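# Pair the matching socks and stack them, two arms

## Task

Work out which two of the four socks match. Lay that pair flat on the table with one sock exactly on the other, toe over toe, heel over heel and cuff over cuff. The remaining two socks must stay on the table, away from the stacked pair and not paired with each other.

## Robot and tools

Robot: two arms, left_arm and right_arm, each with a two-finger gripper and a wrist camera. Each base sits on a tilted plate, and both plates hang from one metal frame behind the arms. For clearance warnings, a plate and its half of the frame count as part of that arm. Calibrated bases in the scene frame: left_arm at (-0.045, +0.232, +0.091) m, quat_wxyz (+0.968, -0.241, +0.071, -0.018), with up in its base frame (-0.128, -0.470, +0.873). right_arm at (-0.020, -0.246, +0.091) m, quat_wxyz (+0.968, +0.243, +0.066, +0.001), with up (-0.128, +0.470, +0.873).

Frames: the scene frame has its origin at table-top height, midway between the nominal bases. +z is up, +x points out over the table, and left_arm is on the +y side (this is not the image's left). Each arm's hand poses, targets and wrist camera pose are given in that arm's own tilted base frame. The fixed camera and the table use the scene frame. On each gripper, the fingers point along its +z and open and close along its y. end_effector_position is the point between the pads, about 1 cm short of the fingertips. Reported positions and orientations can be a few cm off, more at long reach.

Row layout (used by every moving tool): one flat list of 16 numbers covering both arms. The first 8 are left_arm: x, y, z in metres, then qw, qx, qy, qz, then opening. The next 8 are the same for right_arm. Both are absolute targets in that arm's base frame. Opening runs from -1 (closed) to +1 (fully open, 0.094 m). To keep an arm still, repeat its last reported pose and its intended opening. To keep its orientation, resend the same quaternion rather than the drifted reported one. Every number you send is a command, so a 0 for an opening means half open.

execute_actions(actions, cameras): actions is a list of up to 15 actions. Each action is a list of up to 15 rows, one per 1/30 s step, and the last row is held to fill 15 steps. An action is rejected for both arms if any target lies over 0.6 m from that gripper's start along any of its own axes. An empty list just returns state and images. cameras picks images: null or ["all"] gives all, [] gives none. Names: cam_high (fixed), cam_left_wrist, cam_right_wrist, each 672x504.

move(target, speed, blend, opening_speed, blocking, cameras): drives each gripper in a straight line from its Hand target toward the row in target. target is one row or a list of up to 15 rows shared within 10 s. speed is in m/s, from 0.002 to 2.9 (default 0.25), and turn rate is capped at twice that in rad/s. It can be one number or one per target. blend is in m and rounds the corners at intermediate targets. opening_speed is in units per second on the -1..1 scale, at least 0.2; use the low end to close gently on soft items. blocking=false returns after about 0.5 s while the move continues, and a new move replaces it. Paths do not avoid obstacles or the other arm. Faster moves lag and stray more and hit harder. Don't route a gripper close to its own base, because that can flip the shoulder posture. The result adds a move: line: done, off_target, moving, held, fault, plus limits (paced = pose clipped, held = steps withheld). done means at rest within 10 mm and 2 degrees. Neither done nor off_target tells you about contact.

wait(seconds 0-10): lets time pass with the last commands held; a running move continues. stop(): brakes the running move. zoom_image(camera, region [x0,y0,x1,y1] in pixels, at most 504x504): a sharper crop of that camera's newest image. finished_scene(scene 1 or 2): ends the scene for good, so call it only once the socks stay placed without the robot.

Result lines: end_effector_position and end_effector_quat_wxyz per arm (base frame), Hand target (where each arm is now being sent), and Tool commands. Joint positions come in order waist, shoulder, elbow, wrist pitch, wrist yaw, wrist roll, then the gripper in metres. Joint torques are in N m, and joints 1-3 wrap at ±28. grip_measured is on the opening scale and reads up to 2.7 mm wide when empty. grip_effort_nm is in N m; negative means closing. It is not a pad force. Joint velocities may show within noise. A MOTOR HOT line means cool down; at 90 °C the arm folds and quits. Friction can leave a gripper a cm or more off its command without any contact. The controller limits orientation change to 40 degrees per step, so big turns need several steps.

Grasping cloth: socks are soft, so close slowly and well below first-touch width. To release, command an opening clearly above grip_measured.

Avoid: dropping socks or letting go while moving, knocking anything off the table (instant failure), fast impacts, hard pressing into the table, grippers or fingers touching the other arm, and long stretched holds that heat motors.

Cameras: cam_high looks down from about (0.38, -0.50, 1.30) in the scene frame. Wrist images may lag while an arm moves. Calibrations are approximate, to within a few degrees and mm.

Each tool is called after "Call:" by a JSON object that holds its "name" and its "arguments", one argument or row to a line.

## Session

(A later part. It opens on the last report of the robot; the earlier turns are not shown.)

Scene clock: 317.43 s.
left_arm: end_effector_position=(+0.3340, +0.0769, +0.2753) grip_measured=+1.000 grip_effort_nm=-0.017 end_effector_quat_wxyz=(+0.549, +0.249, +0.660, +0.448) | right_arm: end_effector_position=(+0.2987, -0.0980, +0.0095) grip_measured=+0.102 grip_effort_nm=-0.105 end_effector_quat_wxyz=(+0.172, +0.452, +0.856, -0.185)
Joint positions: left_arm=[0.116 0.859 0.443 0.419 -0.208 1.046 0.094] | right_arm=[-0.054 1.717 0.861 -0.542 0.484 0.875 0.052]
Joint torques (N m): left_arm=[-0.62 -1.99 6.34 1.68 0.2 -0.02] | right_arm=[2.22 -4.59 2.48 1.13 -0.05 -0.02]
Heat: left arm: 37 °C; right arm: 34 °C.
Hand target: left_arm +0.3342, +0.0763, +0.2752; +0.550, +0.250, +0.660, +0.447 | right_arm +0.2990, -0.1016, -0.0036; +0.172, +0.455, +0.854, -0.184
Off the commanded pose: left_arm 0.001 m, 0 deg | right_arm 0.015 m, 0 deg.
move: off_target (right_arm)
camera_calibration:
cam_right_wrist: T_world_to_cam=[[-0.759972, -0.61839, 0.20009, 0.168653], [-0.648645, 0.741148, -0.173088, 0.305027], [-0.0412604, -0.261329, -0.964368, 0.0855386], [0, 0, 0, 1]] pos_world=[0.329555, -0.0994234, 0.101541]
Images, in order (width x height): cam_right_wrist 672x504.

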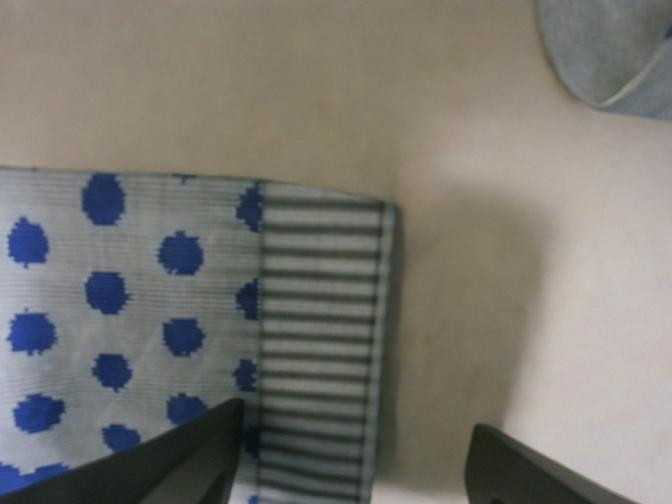

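Call:
{"name": "move", "arguments": {
  "target": [
    [0.3342, 0.0763, 0.2753, 0.550, 0.250, 0.660, 0.447, 1.0, 0.2998, -0.1019, -0.0045, 0.1724, 0.4554, 0.8542, -0.1836, -1.0]
  ],
  "speed": 0.05,
  "opening_speed": 0.6,
  "cameras": ["cam_right_wrist"]
}}

Scene clock: 322.67 s.
left_arm: end_effector_position=(+0.3340, +0.0769, +0.2753) grip_measured=+1.000 grip_effort_nm=-0.007 end_effector_quat_wxyz=(+0.549, +0.249, +0.660, +0.448) | right_arm: end_effector_position=(+0.3127, -0.0933, +0.0089) grip_measured=-0.966 grip_effort_nm=-1.009 end_effector_quat_wxyz=(+0.191, +0.456, +0.855, -0.158)
Joint positions: left_arm=[0.116 0.859 0.443 0.419 -0.208 1.046 0.094] | right_arm=[-0.054 1.719 0.861 -0.482 0.449 0.873 0.002]
Joint torques (N m): left_arm=[-0.84 -1.87 6.46 1.72 0.25 -0.04] | right_arm=[2.32 -4.85 2.61 0.53 0.3 -0.05]
Heat: left arm: 37 °C; right arm: 34 °C.
Hand target: left_arm +0.3342, +0.0763, +0.2752; +0.550, +0.250, +0.660, +0.447 | right_arm +0.2994, -0.1013, -0.0035; +0.172, +0.455, +0.854, -0.183
Off the commanded pose: left_arm 0.001 m, 0 deg | right_arm 0.020 m, 4 deg.
move: off_target (right_arm)
camera_calibration:
cam_right_wrist: T_world_to_cam=[[-0.764666, -0.629755, 0.136727, 0.183358], [-0.644197, 0.74133, -0.188254, 0.309267], [0.0171939, -0.232031, -0.972557, 0.0713128], [0, 0, 0, 1]] pos_world=[0.338211, -0.0972513, 0.102506]
Images, in order (width x height): cam_right_wrist 672x504.

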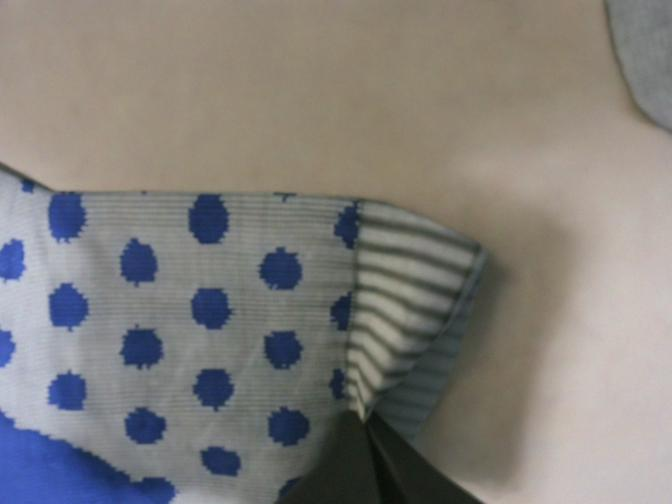

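Call:
{"name": "move", "arguments": {
  "target": [
    [0.3342, 0.0763, 0.2753, 0.550, 0.250, 0.660, 0.447, 1.0, 0.3135, -0.0514, 0.0837, 0.1724, 0.4554, 0.8542, -0.1836, -1.0],
    [0.3342, 0.0763, 0.2753, 0.550, 0.250, 0.660, 0.447, 1.0, 0.3808, 0.0157, 0.1719, 0.1724, 0.4554, 0.8542, -0.1836, -1.0],
    [0.3342, 0.0763, 0.2753, 0.550, 0.250, 0.660, 0.447, 1.0, 0.4602, 0.0649, 0.2486, 0.1935, 0.5561, 0.7924, -0.1612, -1.0],
    [0.3342, 0.0763, 0.2753, 0.550, 0.250, 0.660, 0.447, 1.0, 0.5255, 0.0367, 0.2962, 0.2185, 0.6852, 0.6838, -0.1252, -1.0]
  ],
  "speed": 0.17,
  "blend": 0.03,
  "cameras": ["cam_high", "cam_right_wrist"]
}}

Scene clock: 339.40 s.
left_arm: end_effector_position=(+0.3340, +0.0769, +0.2753) grip_measured=+1.000 grip_effort_nm=-0.012 end_effector_quat_wxyz=(+0.549, +0.249, +0.660, +0.448) | right_arm: end_effector_position=(+0.5183, +0.0367, +0.2987) grip_measured=-0.968 grip_effort_nm=-1.048 end_effector_quat_wxyz=(+0.392, +0.602, +0.694, +0.040)
Joint positions: left_arm=[0.116 0.859 0.443 0.419 -0.208 1.046 0.094] | right_arm=[0.26 2.336 2.841 -1.483 0.588 1.505 0.001]
Joint torques (N m): left_arm=[-0.84 -1.84 6.26 1.69 0.27 -0.02] | right_arm=[5.96 -9.63 6.74 1.41 0.13 0.06]
Heat: left arm: 38 °C; right arm: 34 °C.
Hand target: left_arm +0.3342, +0.0763, +0.2752; +0.550, +0.250, +0.660, +0.447 | right_arm +0.5247, +0.0364, +0.2956; +0.398, +0.605, +0.688, +0.041
Off the commanded pose: left_arm 0.001 m, 0 deg | right_arm 0.008 m, 29 deg.
elbow stopped short (right arm): the move would have taken joint 3 (elbow) straighter than the controller allows.
move: off_target (right_arm)
camera_calibration:
cam_right_wrist: T_world_to_cam=[[-0.790573, -0.387256, -0.474371, 0.56992], [-0.238426, 0.908178, -0.344044, 0.229937], [0.564046, -0.15889, -0.810312, 0.0452541], [0, 0, 0, 1]] pos_world=[0.47986, 0.0190721, 0.386131]
Images, in order (width x height): cam_high 672x504, cam_right_wrist 672x504.

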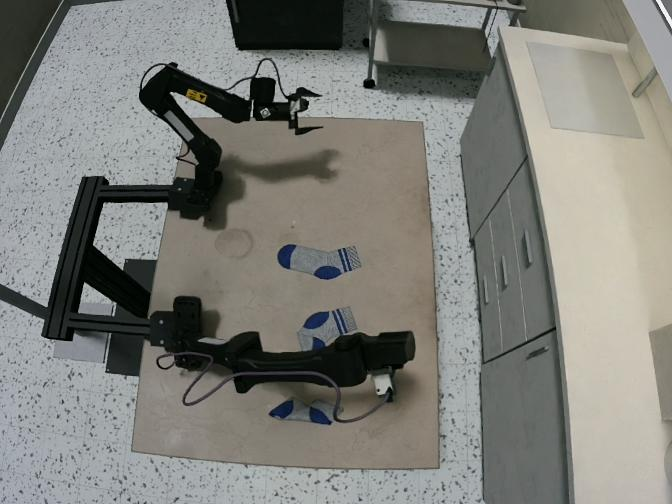

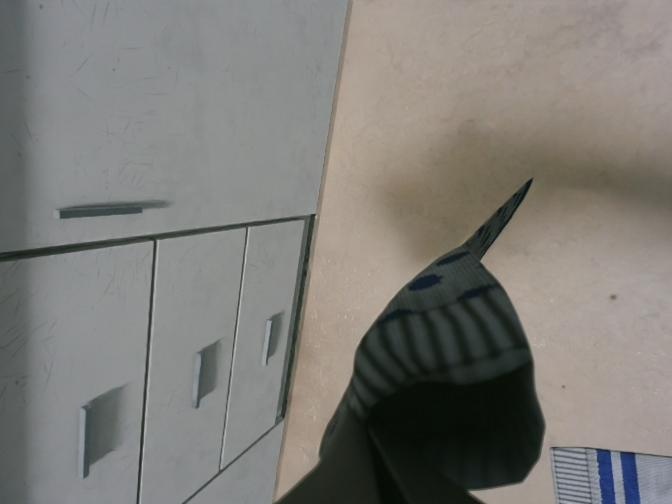

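Call:
{"name": "move", "arguments": {
  "target": [
    [0.3342, 0.0763, 0.2753, 0.550, 0.250, 0.660, 0.447, 1.0, 0.5304, 0.0038, 0.2351, 0.2185, 0.6852, 0.6838, -0.1252, -1.0],
    [0.3342, 0.0763, 0.2753, 0.550, 0.250, 0.660, 0.447, 1.0, 0.4765, -0.0407, 0.1475, 0.2185, 0.6852, 0.6838, -0.1252, -1.0],
    [0.3342, 0.0763, 0.2753, 0.550, 0.250, 0.660, 0.447, 1.0, 0.4061, -0.0760, 0.0761, 0.2185, 0.6852, 0.6838, -0.1252, -1.0],
    [0.3342, 0.0763, 0.2753, 0.550, 0.250, 0.660, 0.447, 1.0, 0.3411, -0.0946, 0.0366, 0.2185, 0.6852, 0.6838, -0.1252, -1.0],
    [0.3342, 0.0763, 0.2753, 0.550, 0.250, 0.660, 0.447, 1.0, 0.3136, -0.1035, 0.0179, 0.2185, 0.6852, 0.6838, -0.1252, -1.0]
  ],
  "speed": [0.12, 0.15, 0.15, 0.12, 0.08],
  "blend": [0.02, 0.03, 0.03, 0.02, 0],
  "cameras": ["cam_high", "cam_right_wrist"]
}}

Scene clock: 350.30 s.
left_arm: end_effector_position=(+0.3340, +0.0769, +0.2753) grip_measured=+1.000 grip_effort_nm=-0.012 end_effector_quat_wxyz=(+0.549, +0.249, +0.660, +0.448) | right_arm: end_effector_position=(+0.3134, -0.1023, +0.0154) grip_measured=-0.968 grip_effort_nm=-1.048 end_effector_quat_wxyz=(+0.211, +0.685, +0.685, -0.133)
Joint positions: left_arm=[0.116 0.859 0.443 0.419 -0.208 1.046 0.094] | right_arm=[-0.065 1.769 0.957 -0.602 0.481 1.466 0.001]
Joint torques (N m): left_arm=[-0.68 -1.83 6.34 1.71 0.23 -0.03] | right_arm=[3.17 -9.84 2.95 0.6 -0.04 -0.07]
Heat: left arm: 38 °C; right arm: 35 °C.
Hand target: left_arm +0.3342, +0.0763, +0.2752; +0.550, +0.250, +0.660, +0.447 | right_arm +0.3136, -0.1035, +0.0179; +0.218, +0.685, +0.683, -0.125
Off the commanded pose: left_arm 0.001 m, 0 deg | right_arm 0.003 m, 1 deg.
elbow stopped short (right arm): the move would have taken joint 3 (elbow) straighter than the controller allows.
move: done; blend cut to 0.0172 m at target 4
camera_calibration:
cam_right_wrist: T_world_to_cam=[[-0.986813, -0.148308, -0.0648385, 0.299364], [-0.131348, 0.967815, -0.214666, 0.18036], [0.0945883, -0.203319, -0.974533, 0.0542734], [0, 0, 0, 1]] pos_world=[0.313973, -0.119123, 0.111019]
Images, in order (width x height): cam_high 672x504, cam_right_wrist 672x504.

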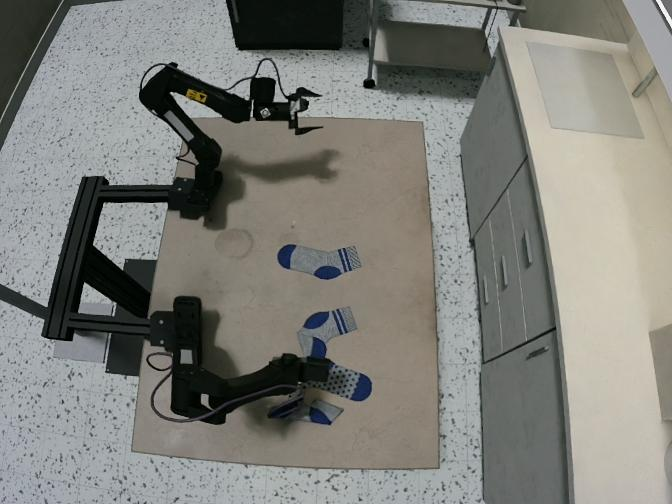

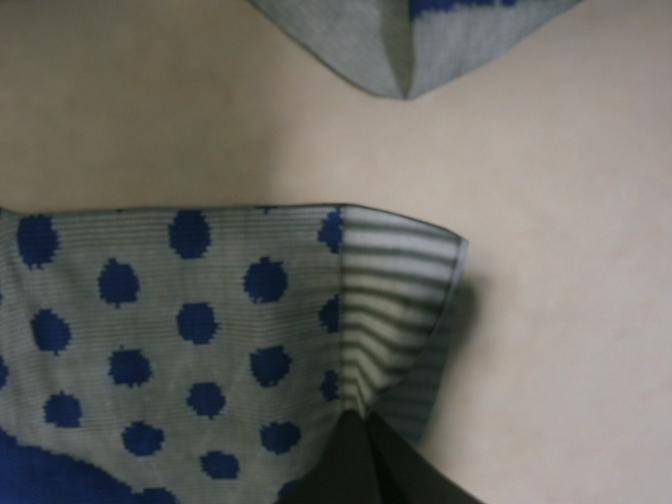

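Call:
{"name": "move", "arguments": {
  "target": [
    [0.3342, 0.0763, 0.2753, 0.550, 0.250, 0.660, 0.447, 1.0, 0.3136, -0.1035, 0.0179, 0.2185, 0.6852, 0.6838, -0.1252, 0.2],
    [0.3342, 0.0763, 0.2753, 0.550, 0.250, 0.660, 0.447, 1.0, 0.3020, -0.0560, 0.1050, 0.2185, 0.6852, 0.6838, -0.1252, 0.2]
  ],
  "speed": [0.1, 0.15],
  "opening_speed": 1.0,
  "cameras": ["cam_high", "cam_right_wrist"]
}}

Scene clock: 355.87 s.
left_arm: end_effector_position=(+0.3340, +0.0769, +0.2753) grip_measured=+1.000 grip_effort_nm=-0.007 end_effector_quat_wxyz=(+0.549, +0.249, +0.660, +0.448) | right_arm: end_effector_position=(+0.2995, -0.0584, +0.0946) grip_measured=+0.198 grip_effort_nm=0.090 end_effector_quat_wxyz=(+0.208, +0.686, +0.685, -0.129)
Joint positions: left_arm=[0.116 0.859 0.443 0.419 -0.208 1.046 0.094] | right_arm=[0.082 1.613 1.129 -1.007 0.489 1.636 0.056]
Joint torques (N m): left_arm=[-0.92 -1.78 6.37 1.71 0.22 -0.06] | right_arm=[4.49 -8.23 6.75 0.11 0.12 0.12]
Heat: left arm: 38 °C; right arm: 35 °C.
Hand target: left_arm +0.3342, +0.0763, +0.2752; +0.550, +0.250, +0.660, +0.447 | right_arm +0.3019, -0.0561, +0.1048; +0.218, +0.685, +0.684, -0.125
Off the commanded pose: left_arm 0.001 m, 0 deg | right_arm 0.011 m, 1 deg.
move: off_target (right_arm)
camera_calibration:
cam_right_wrist: T_world_to_cam=[[-0.986968, -0.145724, -0.0682588, 0.297734], [-0.129011, 0.97009, -0.205625, 0.151697], [0.0961817, -0.194139, -0.976247, 0.141893], [0, 0, 0, 1]] pos_world=[0.299777, -0.0762259, 0.190039]
Images, in order (width x height): cam_high 672x504, cam_right_wrist 672x504.

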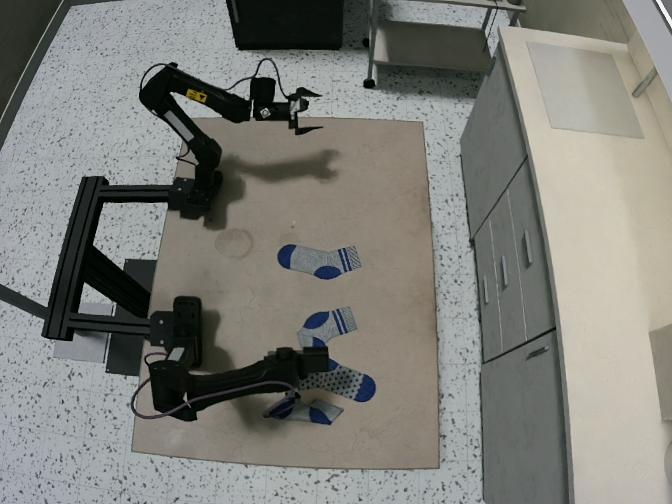

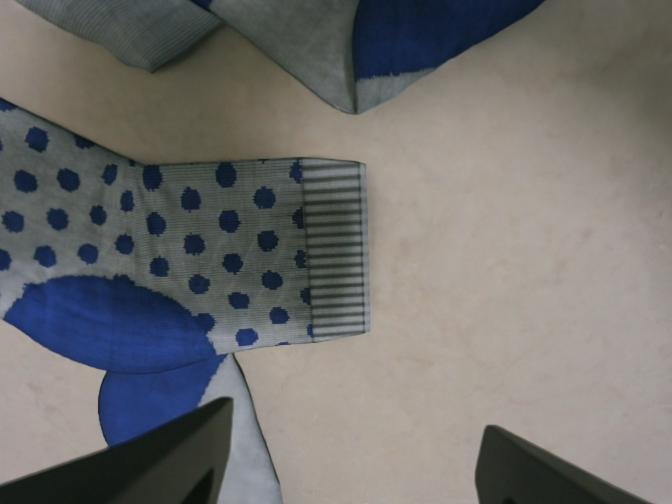

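Call:
{"name": "move", "arguments": {
  "target": [
    [0.3342, 0.0763, 0.2753, 0.550, 0.250, 0.660, 0.447, 1.0, 0.387, 0.106, 0.182, 0.066, 0.001, 0.968, -0.243, 0.1]
  ],
  "speed": 0.3,
  "cameras": ["cam_high", "cam_right_wrist"]
}}

Scene clock: 362.33 s.
left_arm: end_effector_position=(+0.3340, +0.0769, +0.2753) grip_measured=+1.000 grip_effort_nm=-0.012 end_effector_quat_wxyz=(+0.549, +0.249, +0.660, +0.448) | right_arm: end_effector_position=(+0.3866, +0.0993, +0.1823) grip_measured=+0.102 grip_effort_nm=-0.129 end_effector_quat_wxyz=(+0.114, +0.003, +0.969, -0.219)
Joint positions: left_arm=[0.116 0.859 0.443 0.419 -0.208 1.046 0.094] | right_arm=[0.464 2.055 2.041 -1.549 0.499 0.469 0.052]
Joint torques (N m): left_arm=[-0.73 -1.78 6.31 1.72 0.24 -0.01] | right_arm=[6.63 -7.58 7.27 0.38 0.08 -0.06]
Heat: left arm: 38 °C; right arm: 35 °C.
Hand target: left_arm +0.3342, +0.0763, +0.2752; +0.550, +0.250, +0.660, +0.447 | right_arm +0.3868, +0.1057, +0.1816; +0.111, -0.011, +0.968, -0.225
Off the commanded pose: left_arm 0.001 m, 0 deg | right_arm 0.007 m, 6 deg.
joint sent to its limit (right arm) — joint 4 (wrist pitch), lower limit. The joint targets are off in orientation, not in position.
move: off_target (right_arm)
camera_calibration:
cam_right_wrist: T_world_to_cam=[[0.0719212, -0.899942, 0.430037, -0.0125897], [-0.995334, -0.0369541, 0.0891296, 0.409219], [-0.0643198, -0.434441, -0.898401, 0.321491], [0, 0, 0, 1]] pos_world=[0.428893, 0.143461, 0.257768]
Images, in order (width x height): cam_high 672x504, cam_right_wrist 672x504.

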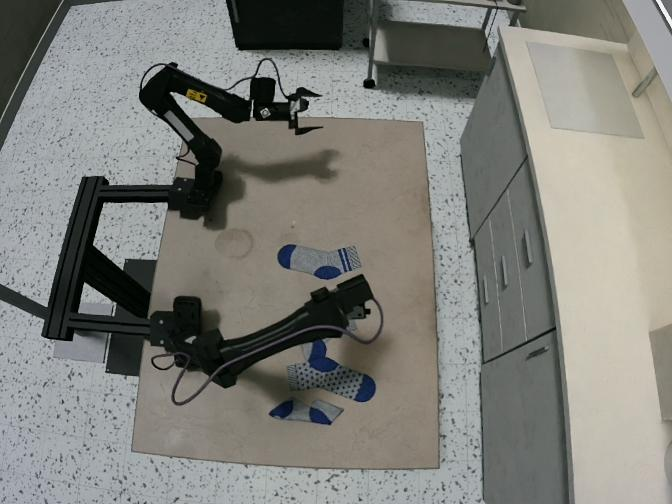

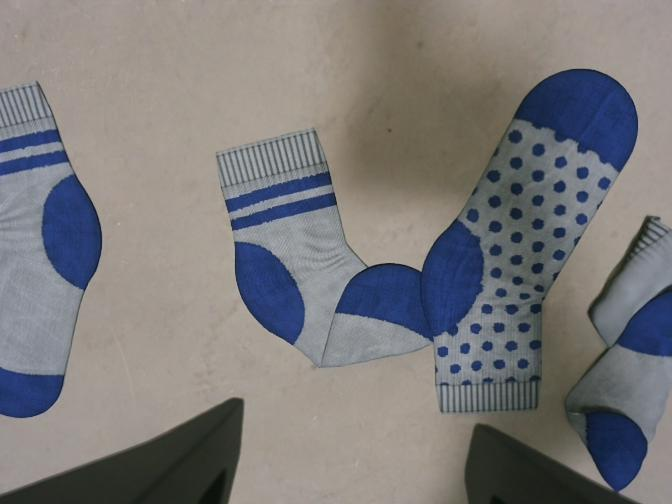

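Call:
{"name": "zoom_image", "arguments": {
  "camera": "cam_right_wrist",
  "region": [200, 110, 470, 380]
}}

Scaled by 1.867.

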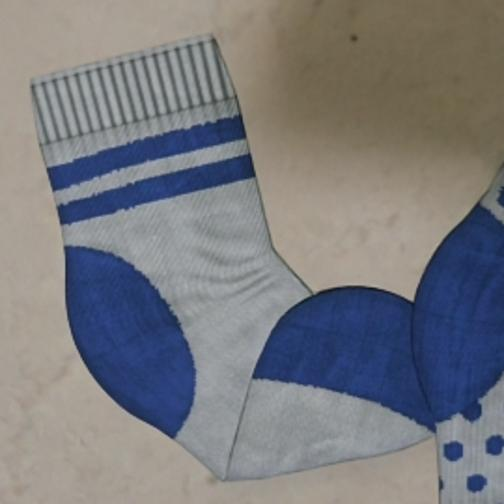

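Call:
{"name": "move", "arguments": {
  "target": [
    [0.3342, 0.0763, 0.2753, 0.550, 0.250, 0.660, 0.447, 1.0, 0.4604, 0.0972, 0.0021, 0.1935, 0.5561, 0.7924, -0.1612, 0.1]
  ],
  "speed": 0.25,
  "cameras": ["cam_high", "cam_right_wrist"]
}}

Scene clock: 412.47 s.
left_arm: end_effector_position=(+0.3340, +0.0769, +0.2753) grip_measured=+1.000 grip_effort_nm=-0.012 end_effector_quat_wxyz=(+0.549, +0.249, +0.660, +0.448) | right_arm: end_effector_position=(+0.4545, +0.0952, +0.0083) grip_measured=+0.102 grip_effort_nm=-0.129 end_effector_quat_wxyz=(+0.192, +0.551, +0.795, -0.165)
Joint positions: left_arm=[0.116 0.859 0.443 0.419 -0.208 1.046 0.094] | right_arm=[0.392 2.47 2.033 -1.211 0.506 1.623 0.052]
Joint torques (N m): left_arm=[-0.7 -1.95 6.23 1.69 0.2 -0.03] | right_arm=[6.48 -10.56 7.34 0.46 -0.02 0.1]
Heat: left arm: 38 °C; right arm: 34 °C.
Hand target: left_arm +0.3342, +0.0763, +0.2752; +0.550, +0.250, +0.660, +0.447 | right_arm +0.4601, +0.0971, +0.0021; +0.194, +0.556, +0.792, -0.161
Off the commanded pose: left_arm 0.001 m, 0 deg | right_arm 0.009 m, 1 deg.
move: done
camera_calibration:
cam_right_wrist: T_world_to_cam=[[-0.888816, -0.448495, 0.0941219, 0.450177], [-0.458078, 0.863643, -0.210443, 0.164703], [0.0130948, -0.23016, -0.973065, 0.113728], [0, 0, 0, 1]] pos_world=[0.474082, 0.085833, 0.102953]
Images, in order (width x height): cam_high 672x504, cam_right_wrist 672x504.

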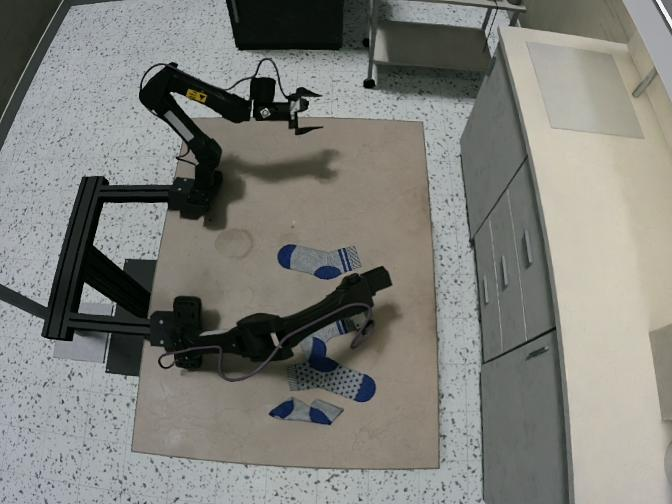

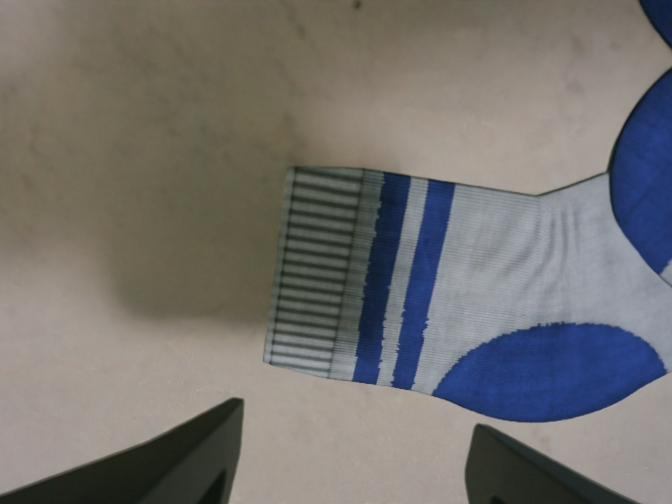

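Call:
{"name": "move", "arguments": {
  "target": [
    [0.3342, 0.0763, 0.2753, 0.550, 0.250, 0.660, 0.447, 1.0, 0.4766, 0.0860, -0.0467, 0.1935, 0.5561, 0.7924, -0.1612, 0.1]
  ],
  "speed": 0.12,
  "cameras": ["cam_right_wrist"]
}}

Scene clock: 422.03 s.
left_arm: end_effector_position=(+0.3340, +0.0769, +0.2753) grip_measured=+1.000 grip_effort_nm=-0.002 end_effector_quat_wxyz=(+0.549, +0.249, +0.660, +0.448) | right_arm: end_effector_position=(+0.4697, +0.0834, -0.0425) grip_measured=+0.102 grip_effort_nm=-0.125 end_effector_quat_wxyz=(+0.189, +0.557, +0.791, -0.167)
Joint positions: left_arm=[0.116 0.859 0.443 0.419 -0.208 1.046 0.094] | right_arm=[0.356 2.584 2.041 -1.095 0.506 1.601 0.052]
Joint torques (N m): left_arm=[-0.69 -1.92 6.39 1.72 0.2 -0.04] | right_arm=[6.86 -11.62 7.13 0.49 0 -0.09]
Heat: left arm: 38 °C; right arm: 35 °C.
Hand target: left_arm +0.3342, +0.0763, +0.2752; +0.550, +0.250, +0.660, +0.447 | right_arm +0.4764, +0.0859, -0.0466; +0.194, +0.556, +0.792, -0.161
Off the commanded pose: left_arm 0.001 m, 0 deg | right_arm 0.008 m, 1 deg.
move: done
camera_calibration:
cam_right_wrist: T_world_to_cam=[[-0.896123, -0.433419, 0.0954504, 0.465341], [-0.443743, 0.871443, -0.208998, 0.163804], [0.00740397, -0.229643, -0.973247, 0.0640527], [0, 0, 0, 1]] pos_world=[0.489215, 0.0736514, 0.0521567]
Images, in order (width x height): cam_right_wrist 672x504.

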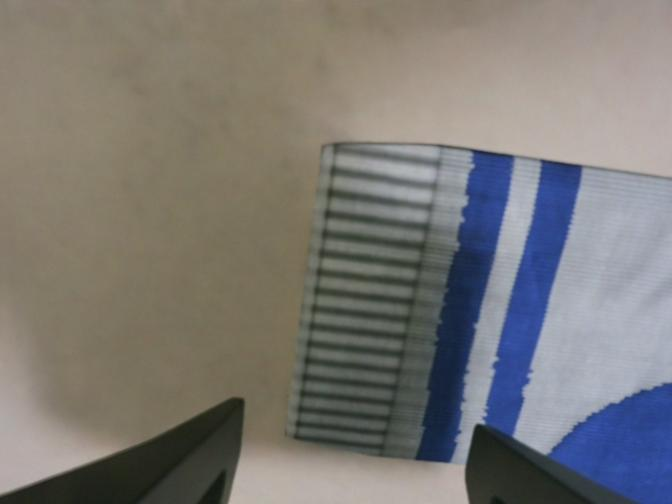

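Call:
{"name": "move", "arguments": {
  "target": [
    [0.3342, 0.0763, 0.2753, 0.550, 0.250, 0.660, 0.447, 1.0, 0.4789, 0.0775, -0.0625, 0.1935, 0.5561, 0.7924, -0.1612, 0.1],
    [0.3342, 0.0763, 0.2753, 0.550, 0.250, 0.660, 0.447, 1.0, 0.4804, 0.0719, -0.0729, 0.1935, 0.5561, 0.7924, -0.1612, 0.1]
  ],
  "speed": [0.1, 0.05],
  "cameras": ["cam_right_wrist"]
}}

Scene clock: 432.77 s.
left_arm: end_effector_position=(+0.3340, +0.0769, +0.2753) grip_measured=+1.000 grip_effort_nm=-0.012 end_effector_quat_wxyz=(+0.549, +0.249, +0.660, +0.448) | right_arm: end_effector_position=(+0.4852, +0.0760, -0.0510) grip_measured=+0.102 grip_effort_nm=-0.129 end_effector_quat_wxyz=(+0.201, +0.561, +0.789, -0.149)
Joint positions: left_arm=[0.116 0.859 0.443 0.419 -0.208 1.046 0.094] | right_arm=[0.33 2.601 2.041 -1.02 0.506 1.569 0.052]
Joint torques (N m): left_arm=[-0.83 -1.94 6.38 1.71 0.21 -0.05] | right_arm=[6.61 -10.74 3.64 0.78 0.02 -0.06]
Heat: left arm: 38 °C; right arm: 36 °C.
Hand target: left_arm +0.3342, +0.0763, +0.2752; +0.550, +0.250, +0.660, +0.447 | right_arm +0.4795, +0.0718, -0.0723; +0.193, +0.556, +0.792, -0.161
Off the commanded pose: left_arm 0.001 m, 0 deg | right_arm 0.023 m, 2 deg.
move: off_target (right_arm)
camera_calibration:
cam_right_wrist: T_world_to_cam=[[-0.897834, -0.437136, 0.0529802, 0.475764], [-0.437832, 0.873437, -0.213099, 0.172231], [0.0468784, -0.214524, -0.975593, 0.0335661], [0, 0, 0, 1]] pos_world=[0.500992, 0.0647413, 0.044243]
Images, in order (width x height): cam_right_wrist 672x504.

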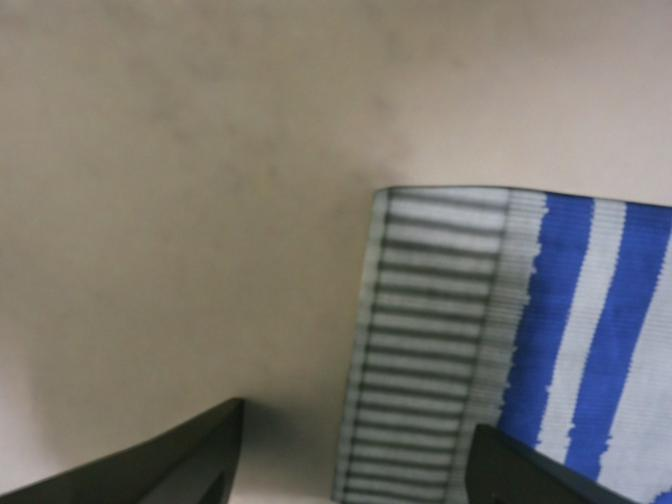

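Call:
{"name": "move", "arguments": {
  "target": [
    [0.3342, 0.0763, 0.2753, 0.550, 0.250, 0.660, 0.447, 1.0, 0.4626, 0.0883, -0.0328, 0.1935, 0.5561, 0.7924, -0.1612, 0.1],
    [0.3342, 0.0763, 0.2753, 0.550, 0.250, 0.660, 0.447, 1.0, 0.4664, 0.0741, -0.0590, 0.1935, 0.5561, 0.7924, -0.1612, 0.1]
  ],
  "speed": [0.1, 0.06],
  "cameras": ["cam_right_wrist"]
}}

Scene clock: 449.27 s.
left_arm: end_effector_position=(+0.3340, +0.0769, +0.2753) grip_measured=+1.000 grip_effort_nm=-0.017 end_effector_quat_wxyz=(+0.549, +0.249, +0.660, +0.448) | right_arm: end_effector_position=(+0.4641, +0.0763, -0.0552) grip_measured=+0.102 grip_effort_nm=-0.115 end_effector_quat_wxyz=(+0.188, +0.556, +0.792, -0.168)
Joint positions: left_arm=[0.116 0.859 0.443 0.419 -0.208 1.046 0.094] | right_arm=[0.345 2.569 1.959 -1.025 0.506 1.585 0.052]
Joint torques (N m): left_arm=[-0.8 -1.78 6.43 1.71 0.23 -0.03] | right_arm=[6.31 -13.64 3.23 0.82 0.01 -0.07]
Heat: left arm: 38 °C; right arm: 37 °C.
Hand target: left_arm +0.3342, +0.0763, +0.2752; +0.550, +0.250, +0.660, +0.447 | right_arm +0.4663, +0.0740, -0.0590; +0.193, +0.556, +0.792, -0.162
Off the commanded pose: left_arm 0.001 m, 0 deg | right_arm 0.005 m, 1 deg.
move: done
camera_calibration:
cam_right_wrist: T_world_to_cam=[[-0.894129, -0.436689, 0.0991779, 0.458013], [-0.44779, 0.869794, -0.207226, 0.167054], [0.00422902, -0.229698, -0.973253, 0.0515467], [0, 0, 0, 1]] pos_world=[0.48411, 0.0665474, 0.039361]
Images, in order (width x height): cam_right_wrist 672x504.

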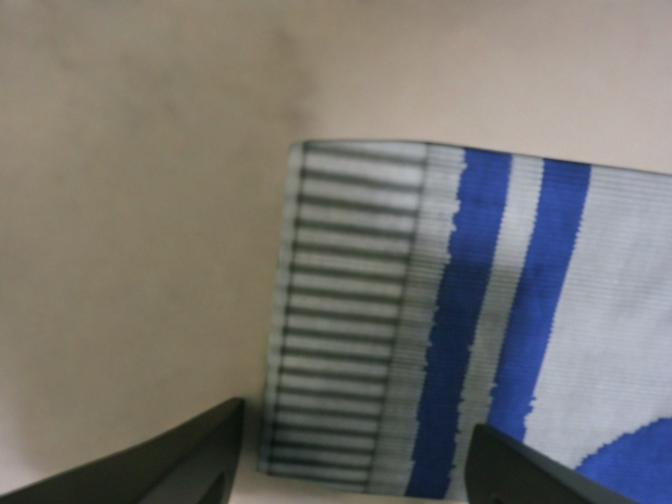

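Call:
{"name": "move", "arguments": {
  "target": [
    [0.3342, 0.0763, 0.2753, 0.550, 0.250, 0.660, 0.447, 1.0, 0.4680, 0.0681, -0.0702, 0.1935, 0.5561, 0.7924, -0.1612, 0.1]
  ],
  "speed": 0.05,
  "cameras": ["cam_right_wrist"]
}}

Scene clock: 456.07 s.
left_arm: end_effector_position=(+0.3340, +0.0769, +0.2753) grip_measured=+1.000 grip_effort_nm=-0.017 end_effector_quat_wxyz=(+0.549, +0.249, +0.660, +0.448) | right_arm: end_effector_position=(+0.4663, +0.0767, -0.0561) grip_measured=+0.102 grip_effort_nm=-0.100 end_effector_quat_wxyz=(+0.192, +0.552, +0.795, -0.163)
Joint positions: left_arm=[0.116 0.859 0.443 0.419 -0.208 1.046 0.094] | right_arm=[0.345 2.564 1.945 -0.999 0.508 1.571 0.052]
Joint torques (N m): left_arm=[-0.73 -2.09 6.26 1.68 0.26 -0.04] | right_arm=[5.29 -12.04 2.96 1.02 0 -0.09]
Heat: left arm: 38 °C; right arm: 40 °C.
Hand target: left_arm +0.3342, +0.0763, +0.2752; +0.550, +0.250, +0.660, +0.447 | right_arm +0.4674, +0.0681, -0.0697; +0.193, +0.556, +0.792, -0.162
Off the commanded pose: left_arm 0.001 m, 0 deg | right_arm 0.017 m, 1 deg.
move: off_target (right_arm)
camera_calibration:
cam_right_wrist: T_world_to_cam=[[-0.88956, -0.447965, 0.0894953, 0.458345], [-0.456517, 0.864646, -0.209714, 0.171732], [0.016563, -0.22741, -0.973658, 0.0448408], [0, 0, 0, 1]] pos_world=[0.485382, 0.0670327, 0.0386545]
Images, in order (width x height): cam_right_wrist 672x504.

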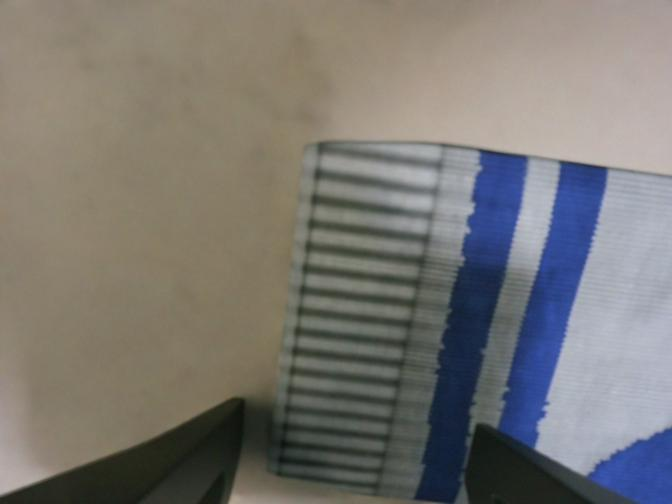

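Call:
{"name": "move", "arguments": {
  "target": [
    [0.3342, 0.0763, 0.2753, 0.550, 0.250, 0.660, 0.447, 1.0, 0.4680, 0.0681, -0.0702, 0.1935, 0.5561, 0.7924, -0.1612, -1.0]
  ],
  "speed": 0.05,
  "opening_speed": 0.6,
  "cameras": ["cam_right_wrist"]
}}

Scene clock: 463.93 s.
left_arm: end_effector_position=(+0.3340, +0.0769, +0.2753) grip_measured=+1.000 grip_effort_nm=-0.017 end_effector_quat_wxyz=(+0.549, +0.249, +0.660, +0.448) | right_arm: end_effector_position=(+0.4691, +0.0779, -0.0554) grip_measured=-0.965 grip_effort_nm=-0.984 end_effector_quat_wxyz=(+0.196, +0.553, +0.795, -0.157)
Joint positions: left_arm=[0.116 0.859 0.443 0.419 -0.208 1.046 0.094] | right_arm=[0.345 2.562 1.945 -0.987 0.507 1.569 0.002]
Joint torques (N m): left_arm=[-0.81 -1.91 6.24 1.71 0.23 -0.04] | right_arm=[5.3 -11.95 2.96 0.92 0.02 -0.08]
Heat: left arm: 38 °C; right arm: 40 °C.
Hand target: left_arm +0.3342, +0.0763, +0.2752; +0.550, +0.250, +0.660, +0.447 | right_arm +0.4675, +0.0682, -0.0697; +0.193, +0.556, +0.792, -0.162
Off the commanded pose: left_arm 0.001 m, 0 deg | right_arm 0.018 m, 1 deg.
move: off_target (right_arm)
camera_calibration:
cam_right_wrist: T_world_to_cam=[[-0.889815, -0.449892, 0.0763321, 0.46099], [-0.455424, 0.865061, -0.210378, 0.171515], [0.0286152, -0.22196, -0.974636, 0.0396632], [0, 0, 0, 1]] pos_world=[0.487173, 0.0678283, 0.0395518]
Images, in order (width x height): cam_right_wrist 672x504.

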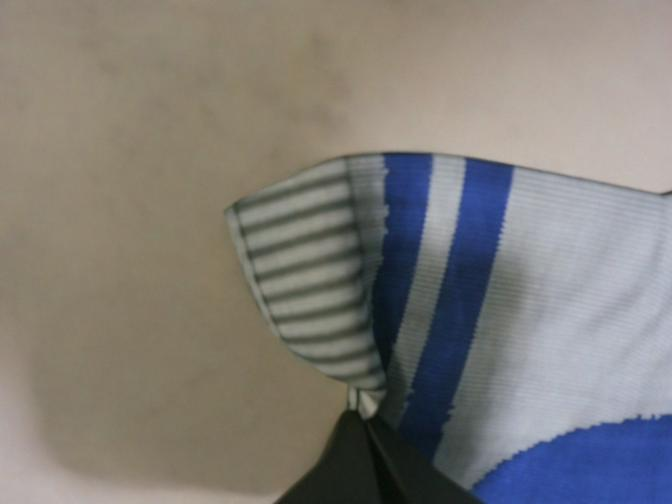

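Call:
{"name": "move", "arguments": {
  "target": [
    [0.3342, 0.0763, 0.2753, 0.550, 0.250, 0.660, 0.447, 1.0, 0.4485, 0.1113, 0.0157, 0.1935, 0.5561, 0.7924, -0.1612, -1.0],
    [0.3342, 0.0763, 0.2753, 0.550, 0.250, 0.660, 0.447, 1.0, 0.3859, 0.1480, 0.1013, 0.1935, 0.5561, 0.7924, -0.1612, -1.0],
    [0.3342, 0.0763, 0.2753, 0.550, 0.250, 0.660, 0.447, 1.0, 0.3335, 0.1939, 0.1835, 0.1935, 0.5561, 0.7924, -0.1612, -1.0]
  ],
  "speed": 0.17,
  "blend": 0.03,
  "cameras": ["cam_high", "cam_right_wrist"]
}}

Scene clock: 481.83 s.
left_arm: end_effector_position=(+0.3340, +0.0769, +0.2753) grip_measured=+1.000 grip_effort_nm=-0.012 end_effector_quat_wxyz=(+0.549, +0.249, +0.660, +0.448) | right_arm: end_effector_position=(+0.3422, +0.1959, +0.1841) grip_measured=-0.968 grip_effort_nm=-1.048 end_effector_quat_wxyz=(+0.231, +0.541, +0.807, -0.053)
Joint positions: left_arm=[0.116 0.859 0.443 0.419 -0.208 1.046 0.094] | right_arm=[0.727 2.031 2.02 -1.546 0.479 1.906 0.001]
Joint torques (N m): left_arm=[-0.69 -1.72 6.3 1.67 0.26 -0.04] | right_arm=[5.5 -8.79 4.11 0.57 -0.01 0.12]
Heat: left arm: 38 °C; right arm: 40 °C.
Hand target: left_arm +0.3342, +0.0763, +0.2752; +0.550, +0.250, +0.660, +0.447 | right_arm +0.3337, +0.1936, +0.1831; +0.228, +0.537, +0.809, -0.065
Off the commanded pose: left_arm 0.001 m, 0 deg | right_arm 0.009 m, 13 deg.
joint sent to its limit (right arm) — joint 4 (wrist pitch), lower limit. The joint targets are off in orientation, not in position.
move: off_target (right_arm)
camera_calibration:
cam_right_wrist: T_world_to_cam=[[-0.845089, -0.519236, -0.127348, 0.418547], [-0.495046, 0.849946, -0.180336, 0.0730748], [0.201876, -0.0893572, -0.975326, 0.217672], [0, 0, 0, 1]] pos_world=[0.345942, 0.174666, 0.278781]
Images, in order (width x height): cam_high 672x504, cam_right_wrist 672x504.

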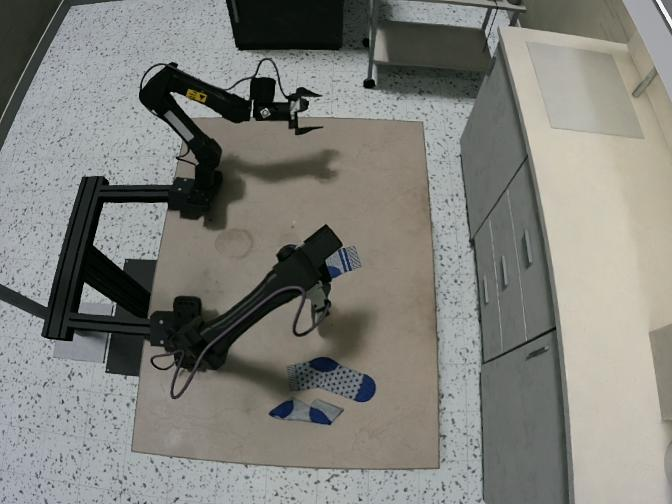

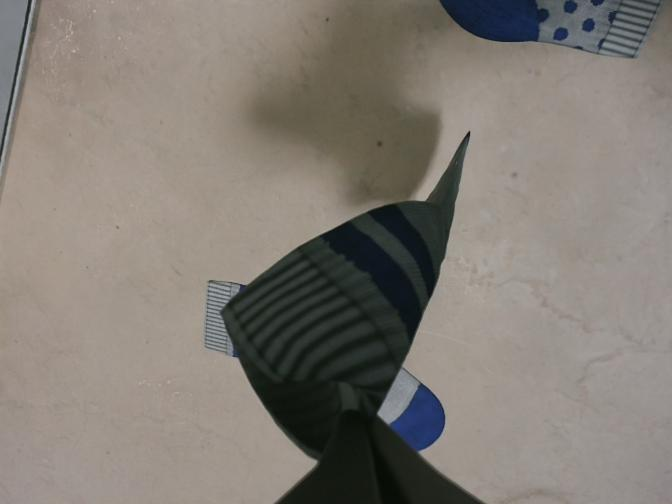

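Call:
{"name": "move", "arguments": {
  "target": [
    [0.3342, 0.0763, 0.2753, 0.550, 0.250, 0.660, 0.447, 1.0, 0.2752, 0.2585, 0.1516, 0.0228, -0.1671, 0.9535, -0.2508, -1.0],
    [0.3342, 0.0763, 0.2753, 0.550, 0.250, 0.660, 0.447, 1.0, 0.2144, 0.3153, 0.1007, -0.1552, -0.7751, 0.58, -0.1983, -1.0]
  ],
  "speed": 0.27,
  "blend": 0.03,
  "cameras": ["cam_high", "cam_right_wrist"]
}}

Scene clock: 515.43 s.
left_arm: end_effector_position=(+0.3340, +0.0769, +0.2753) grip_measured=+1.000 grip_effort_nm=-0.007 end_effector_quat_wxyz=(+0.549, +0.249, +0.660, +0.448) | right_arm: end_effector_position=(+0.2214, +0.3124, +0.1039) grip_measured=-0.968 grip_effort_nm=-1.048 end_effector_quat_wxyz=(+0.064, +0.785, -0.586, +0.189)
Joint positions: left_arm=[0.116 0.859 0.443 0.419 -0.208 1.046 0.094] | right_arm=[1.111 2.196 1.971 -1.551 0.349 -0.712 0.001]
Joint torques (N m): left_arm=[-0.87 -1.91 6.37 1.67 0.2 -0.05] | right_arm=[5.18 -7.13 6.5 0.56 -0.09 -0.06]
Heat: left arm: 38 °C; right arm: 37 °C.
Hand target: left_arm +0.3342, +0.0763, +0.2752; +0.550, +0.250, +0.660, +0.447 | right_arm +0.2144, +0.3148, +0.1004; +0.076, +0.793, -0.575, +0.187
Off the commanded pose: left_arm 0.001 m, 0 deg | right_arm 0.008 m, 11 deg.
joint sent to its limit (right arm) — joint 4 (wrist pitch), lower limit. The joint targets are off in orientation, not in position.
move: off_target (right_arm)
camera_calibration:
cam_right_wrist: T_world_to_cam=[[0.911219, 0.408415, 0.0536473, -0.330666], [0.28691, -0.722721, 0.628774, 0.133945], [0.295573, -0.557559, -0.775735, 0.279092], [0, 0, 0, 1]] pos_world=[0.180387, 0.387464, 0.15002]
Images, in order (width x height): cam_high 672x504, cam_right_wrist 672x504.

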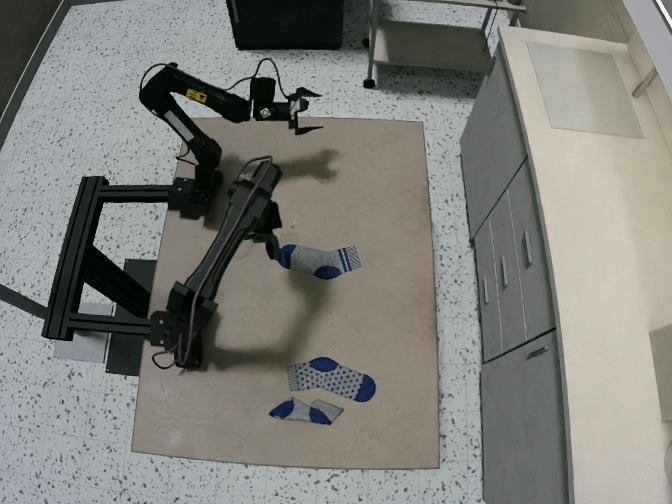

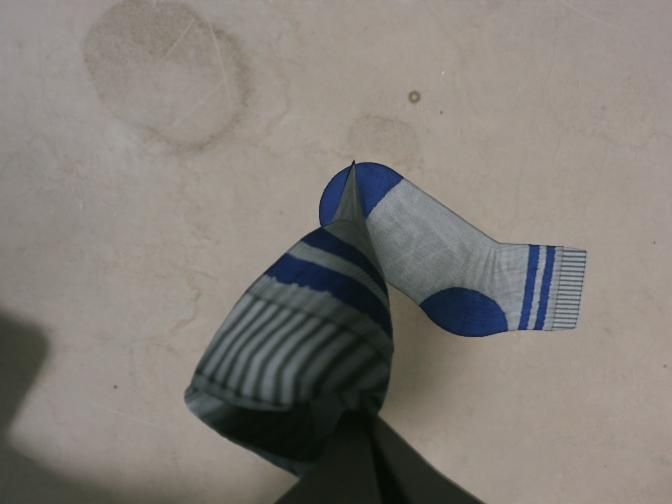

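Call:
{"name": "zoom_image", "arguments": {
  "camera": "cam_right_wrist",
  "region": [280, 120, 620, 370]
}}

Scaled by 1.482.

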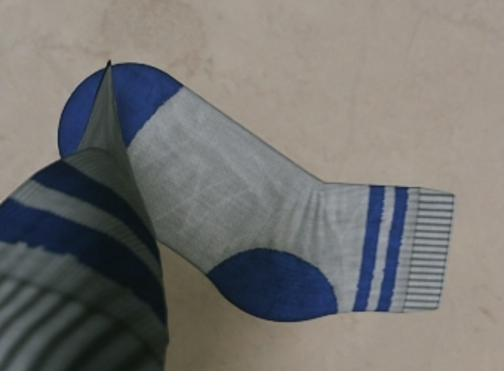

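Call:
{"name": "move", "arguments": {
  "target": [
    [0.3342, 0.0763, 0.2753, 0.550, 0.250, 0.660, 0.447, 1.0, 0.2283, 0.2879, 0.0545, -0.1552, -0.7751, 0.58, -0.1983, -1.0],
    [0.3342, 0.0763, 0.2753, 0.550, 0.250, 0.660, 0.447, 1.0, 0.2820, 0.2770, 0.0167, -0.1552, -0.7751, 0.58, -0.1983, -1.0],
    [0.3342, 0.0763, 0.2753, 0.550, 0.250, 0.660, 0.447, 1.0, 0.3494, 0.2594, -0.0327, -0.1552, -0.7751, 0.58, -0.1983, -1.0]
  ],
  "speed": 0.1,
  "blend": 0.02,
  "cameras": ["cam_high", "cam_right_wrist"]
}}

Scene clock: 563.23 s.
left_arm: end_effector_position=(+0.3340, +0.0769, +0.2753) grip_measured=+1.000 grip_effort_nm=-0.017 end_effector_quat_wxyz=(+0.549, +0.249, +0.660, +0.448) | right_arm: end_effector_position=(+0.3451, +0.2536, -0.0267) grip_measured=-0.968 grip_effort_nm=-1.048 end_effector_quat_wxyz=(+0.161, +0.772, -0.583, +0.197)
Joint positions: left_arm=[0.116 0.859 0.443 0.419 -0.208 1.046 0.094] | right_arm=[0.805 2.59 2.105 -1.379 0.428 -0.978 0.001]
Joint torques (N m): left_arm=[-0.69 -1.91 6.45 1.69 0.25 -0.02] | right_arm=[6.11 -10.63 7.65 0.49 0.02 -0.05]
Heat: left arm: 38 °C; right arm: 35 °C.
Hand target: left_arm +0.3342, +0.0763, +0.2752; +0.550, +0.250, +0.660, +0.447 | right_arm +0.3492, +0.2593, -0.0325; +0.155, +0.775, -0.580, +0.198
Off the commanded pose: left_arm 0.001 m, 0 deg | right_arm 0.009 m, 1 deg.
move: done
camera_calibration:
cam_right_wrist: T_world_to_cam=[[0.926985, 0.36195, -0.0984448, -0.410137], [0.320076, -0.626434, 0.710727, 0.104301], [0.195579, -0.690342, -0.696546, 0.178737], [0, 0, 0, 1]] pos_world=[0.311849, 0.337176, 0.00999344]
Images, in order (width x height): cam_high 672x504, cam_right_wrist 672x504.

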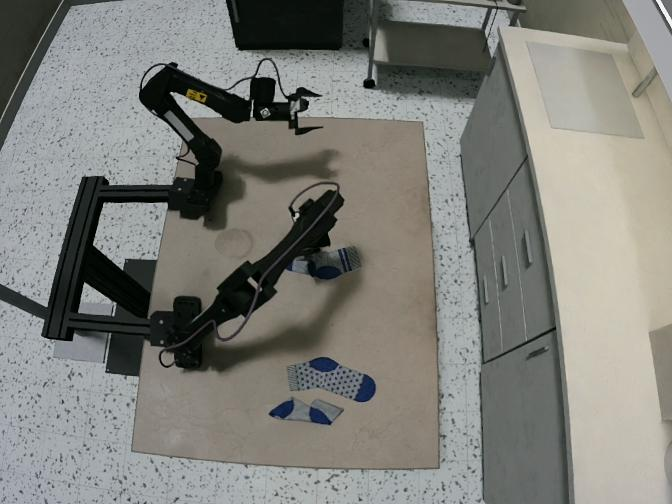

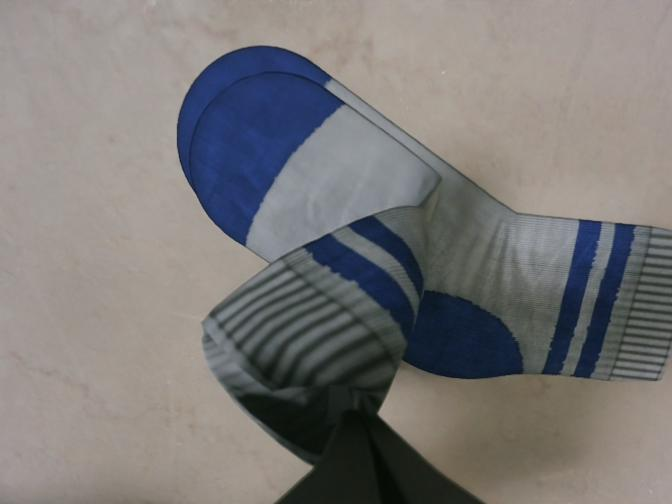

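Call:
{"name": "zoom_image", "arguments": {
  "camera": "cam_right_wrist",
  "region": [392, 190, 672, 400]
}}

Scaled by 1.800.

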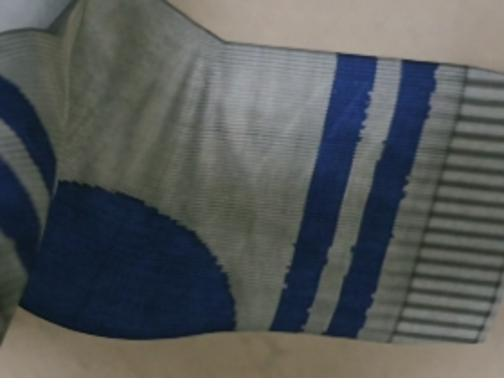

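Call:
{"name": "move", "arguments": {
  "target": [
    [0.3342, 0.0763, 0.2753, 0.550, 0.250, 0.660, 0.447, 1.0, 0.4160, 0.2388, -0.0749, -0.1552, -0.7751, 0.58, -0.1983, -1.0],
    [0.3342, 0.0763, 0.2753, 0.550, 0.250, 0.660, 0.447, 1.0, 0.4653, 0.2290, -0.1025, -0.1552, -0.7751, 0.58, -0.1983, -1.0],
    [0.3342, 0.0763, 0.2753, 0.550, 0.250, 0.660, 0.447, 1.0, 0.4981, 0.2264, -0.1136, -0.1552, -0.7751, 0.58, -0.1983, -1.0]
  ],
  "speed": 0.1,
  "blend": 0.01,
  "cameras": ["cam_high", "cam_right_wrist"]
}}

Scene clock: 589.30 s.
left_arm: end_effector_position=(+0.3340, +0.0769, +0.2753) grip_measured=+1.000 grip_effort_nm=-0.017 end_effector_quat_wxyz=(+0.549, +0.249, +0.660, +0.448) | right_arm: end_effector_position=(+0.4961, +0.2238, -0.1031) grip_measured=-0.968 grip_effort_nm=-1.048 end_effector_quat_wxyz=(+0.081, +0.787, -0.570, +0.223)
Joint positions: left_arm=[0.116 0.859 0.443 0.419 -0.208 1.046 0.094] | right_arm=[0.573 3.098 2.838 -1.301 0.479 -1.317 0.001]
Joint torques (N m): left_arm=[-0.9 -1.94 6.38 1.73 0.25 -0.07] | right_arm=[7.57 -12.64 7.79 0.83 0.02 -0.11]
Heat: left arm: 38 °C; right arm: 38 °C.
Hand target: left_arm +0.3342, +0.0763, +0.2752; +0.550, +0.250, +0.660, +0.447 | right_arm +0.4972, +0.2257, -0.1133; +0.079, +0.789, -0.566, +0.225
Off the commanded pose: left_arm 0.001 m, 0 deg | right_arm 0.011 m, 9 deg.
elbow stopped short (right arm): the move would have taken joint 3 (elbow) straighter than the controller allows.
move: off_target (right_arm)
camera_calibration:
cam_right_wrist: T_world_to_cam=[[0.898972, 0.435117, 0.0502273, -0.533887], [0.284651, -0.667524, 0.68803, 0.116089], [0.332901, -0.604222, -0.723942, -0.0148455], [0, 0, 0, 1]] pos_world=[0.451847, 0.300825, -0.063804]
Images, in order (width x height): cam_high 672x504, cam_right_wrist 672x504.

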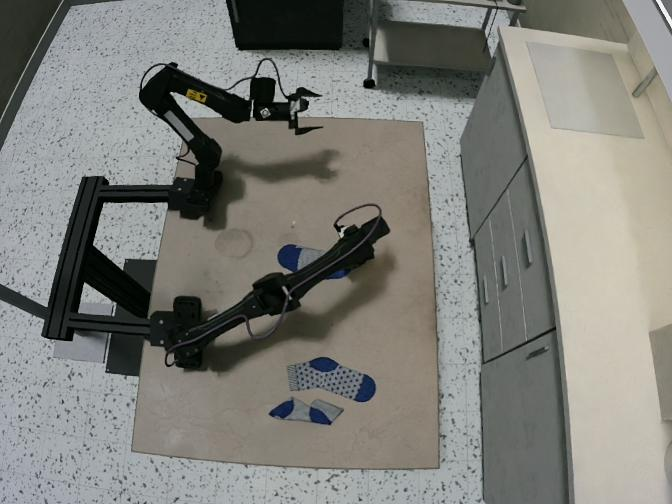

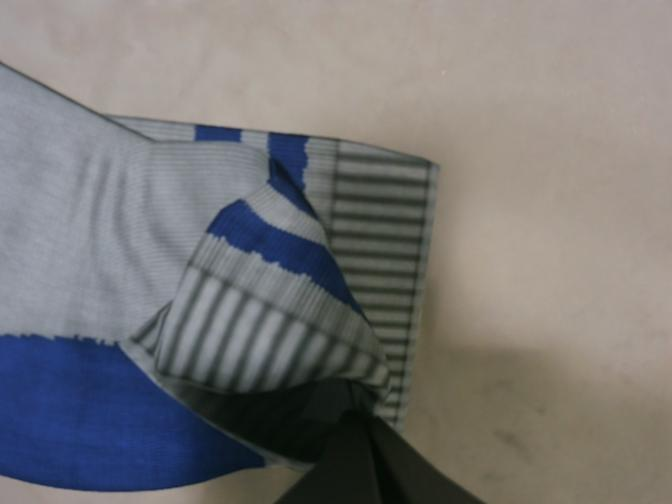

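Call:
{"name": "move", "arguments": {
  "target": [
    [0.3342, 0.0763, 0.2753, 0.550, 0.250, 0.660, 0.447, 1.0, 0.4967, 0.2193, -0.1248, 0.081, 0.787, -0.570, 0.223, -1.0]
  ],
  "speed": 0.06,
  "cameras": ["cam_right_wrist"]
}}

Scene clock: 606.93 s.
left_arm: end_effector_position=(+0.3340, +0.0769, +0.2753) grip_measured=+1.000 grip_effort_nm=-0.012 end_effector_quat_wxyz=(+0.549, +0.249, +0.660, +0.448) | right_arm: end_effector_position=(+0.4994, +0.2218, -0.1193) grip_measured=-0.968 grip_effort_nm=-1.048 end_effector_quat_wxyz=(+0.077, +0.784, -0.573, +0.227)
Joint positions: left_arm=[0.116 0.859 0.443 0.419 -0.208 1.046 0.094] | right_arm=[0.568 3.098 2.772 -1.222 0.483 -1.318 0.001]
Joint torques (N m): left_arm=[-0.68 -1.87 6.39 1.69 0.26 -0.05] | right_arm=[7.2 -15.69 3.85 0.83 -0.04 -0.06]
Heat: left arm: 38 °C; right arm: 40 °C.
Hand target: left_arm +0.3342, +0.0763, +0.2752; +0.550, +0.250, +0.660, +0.447 | right_arm +0.4967, +0.2194, -0.1247; +0.083, +0.787, -0.570, +0.222
Off the commanded pose: left_arm 0.001 m, 0 deg | right_arm 0.007 m, 1 deg.
move: done
camera_calibration:
cam_right_wrist: T_world_to_cam=[[0.900298, 0.430607, 0.0635667, -0.533267], [0.272621, -0.671677, 0.688859, 0.131975], [0.339324, -0.602849, -0.722102, -0.0321111], [0, 0, 0, 1]] pos_world=[0.455016, 0.298915, -0.0802016]
Images, in order (width x height): cam_right_wrist 672x504.

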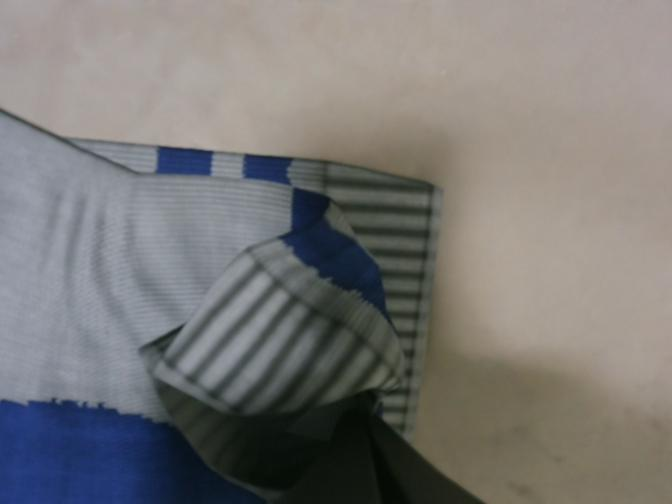

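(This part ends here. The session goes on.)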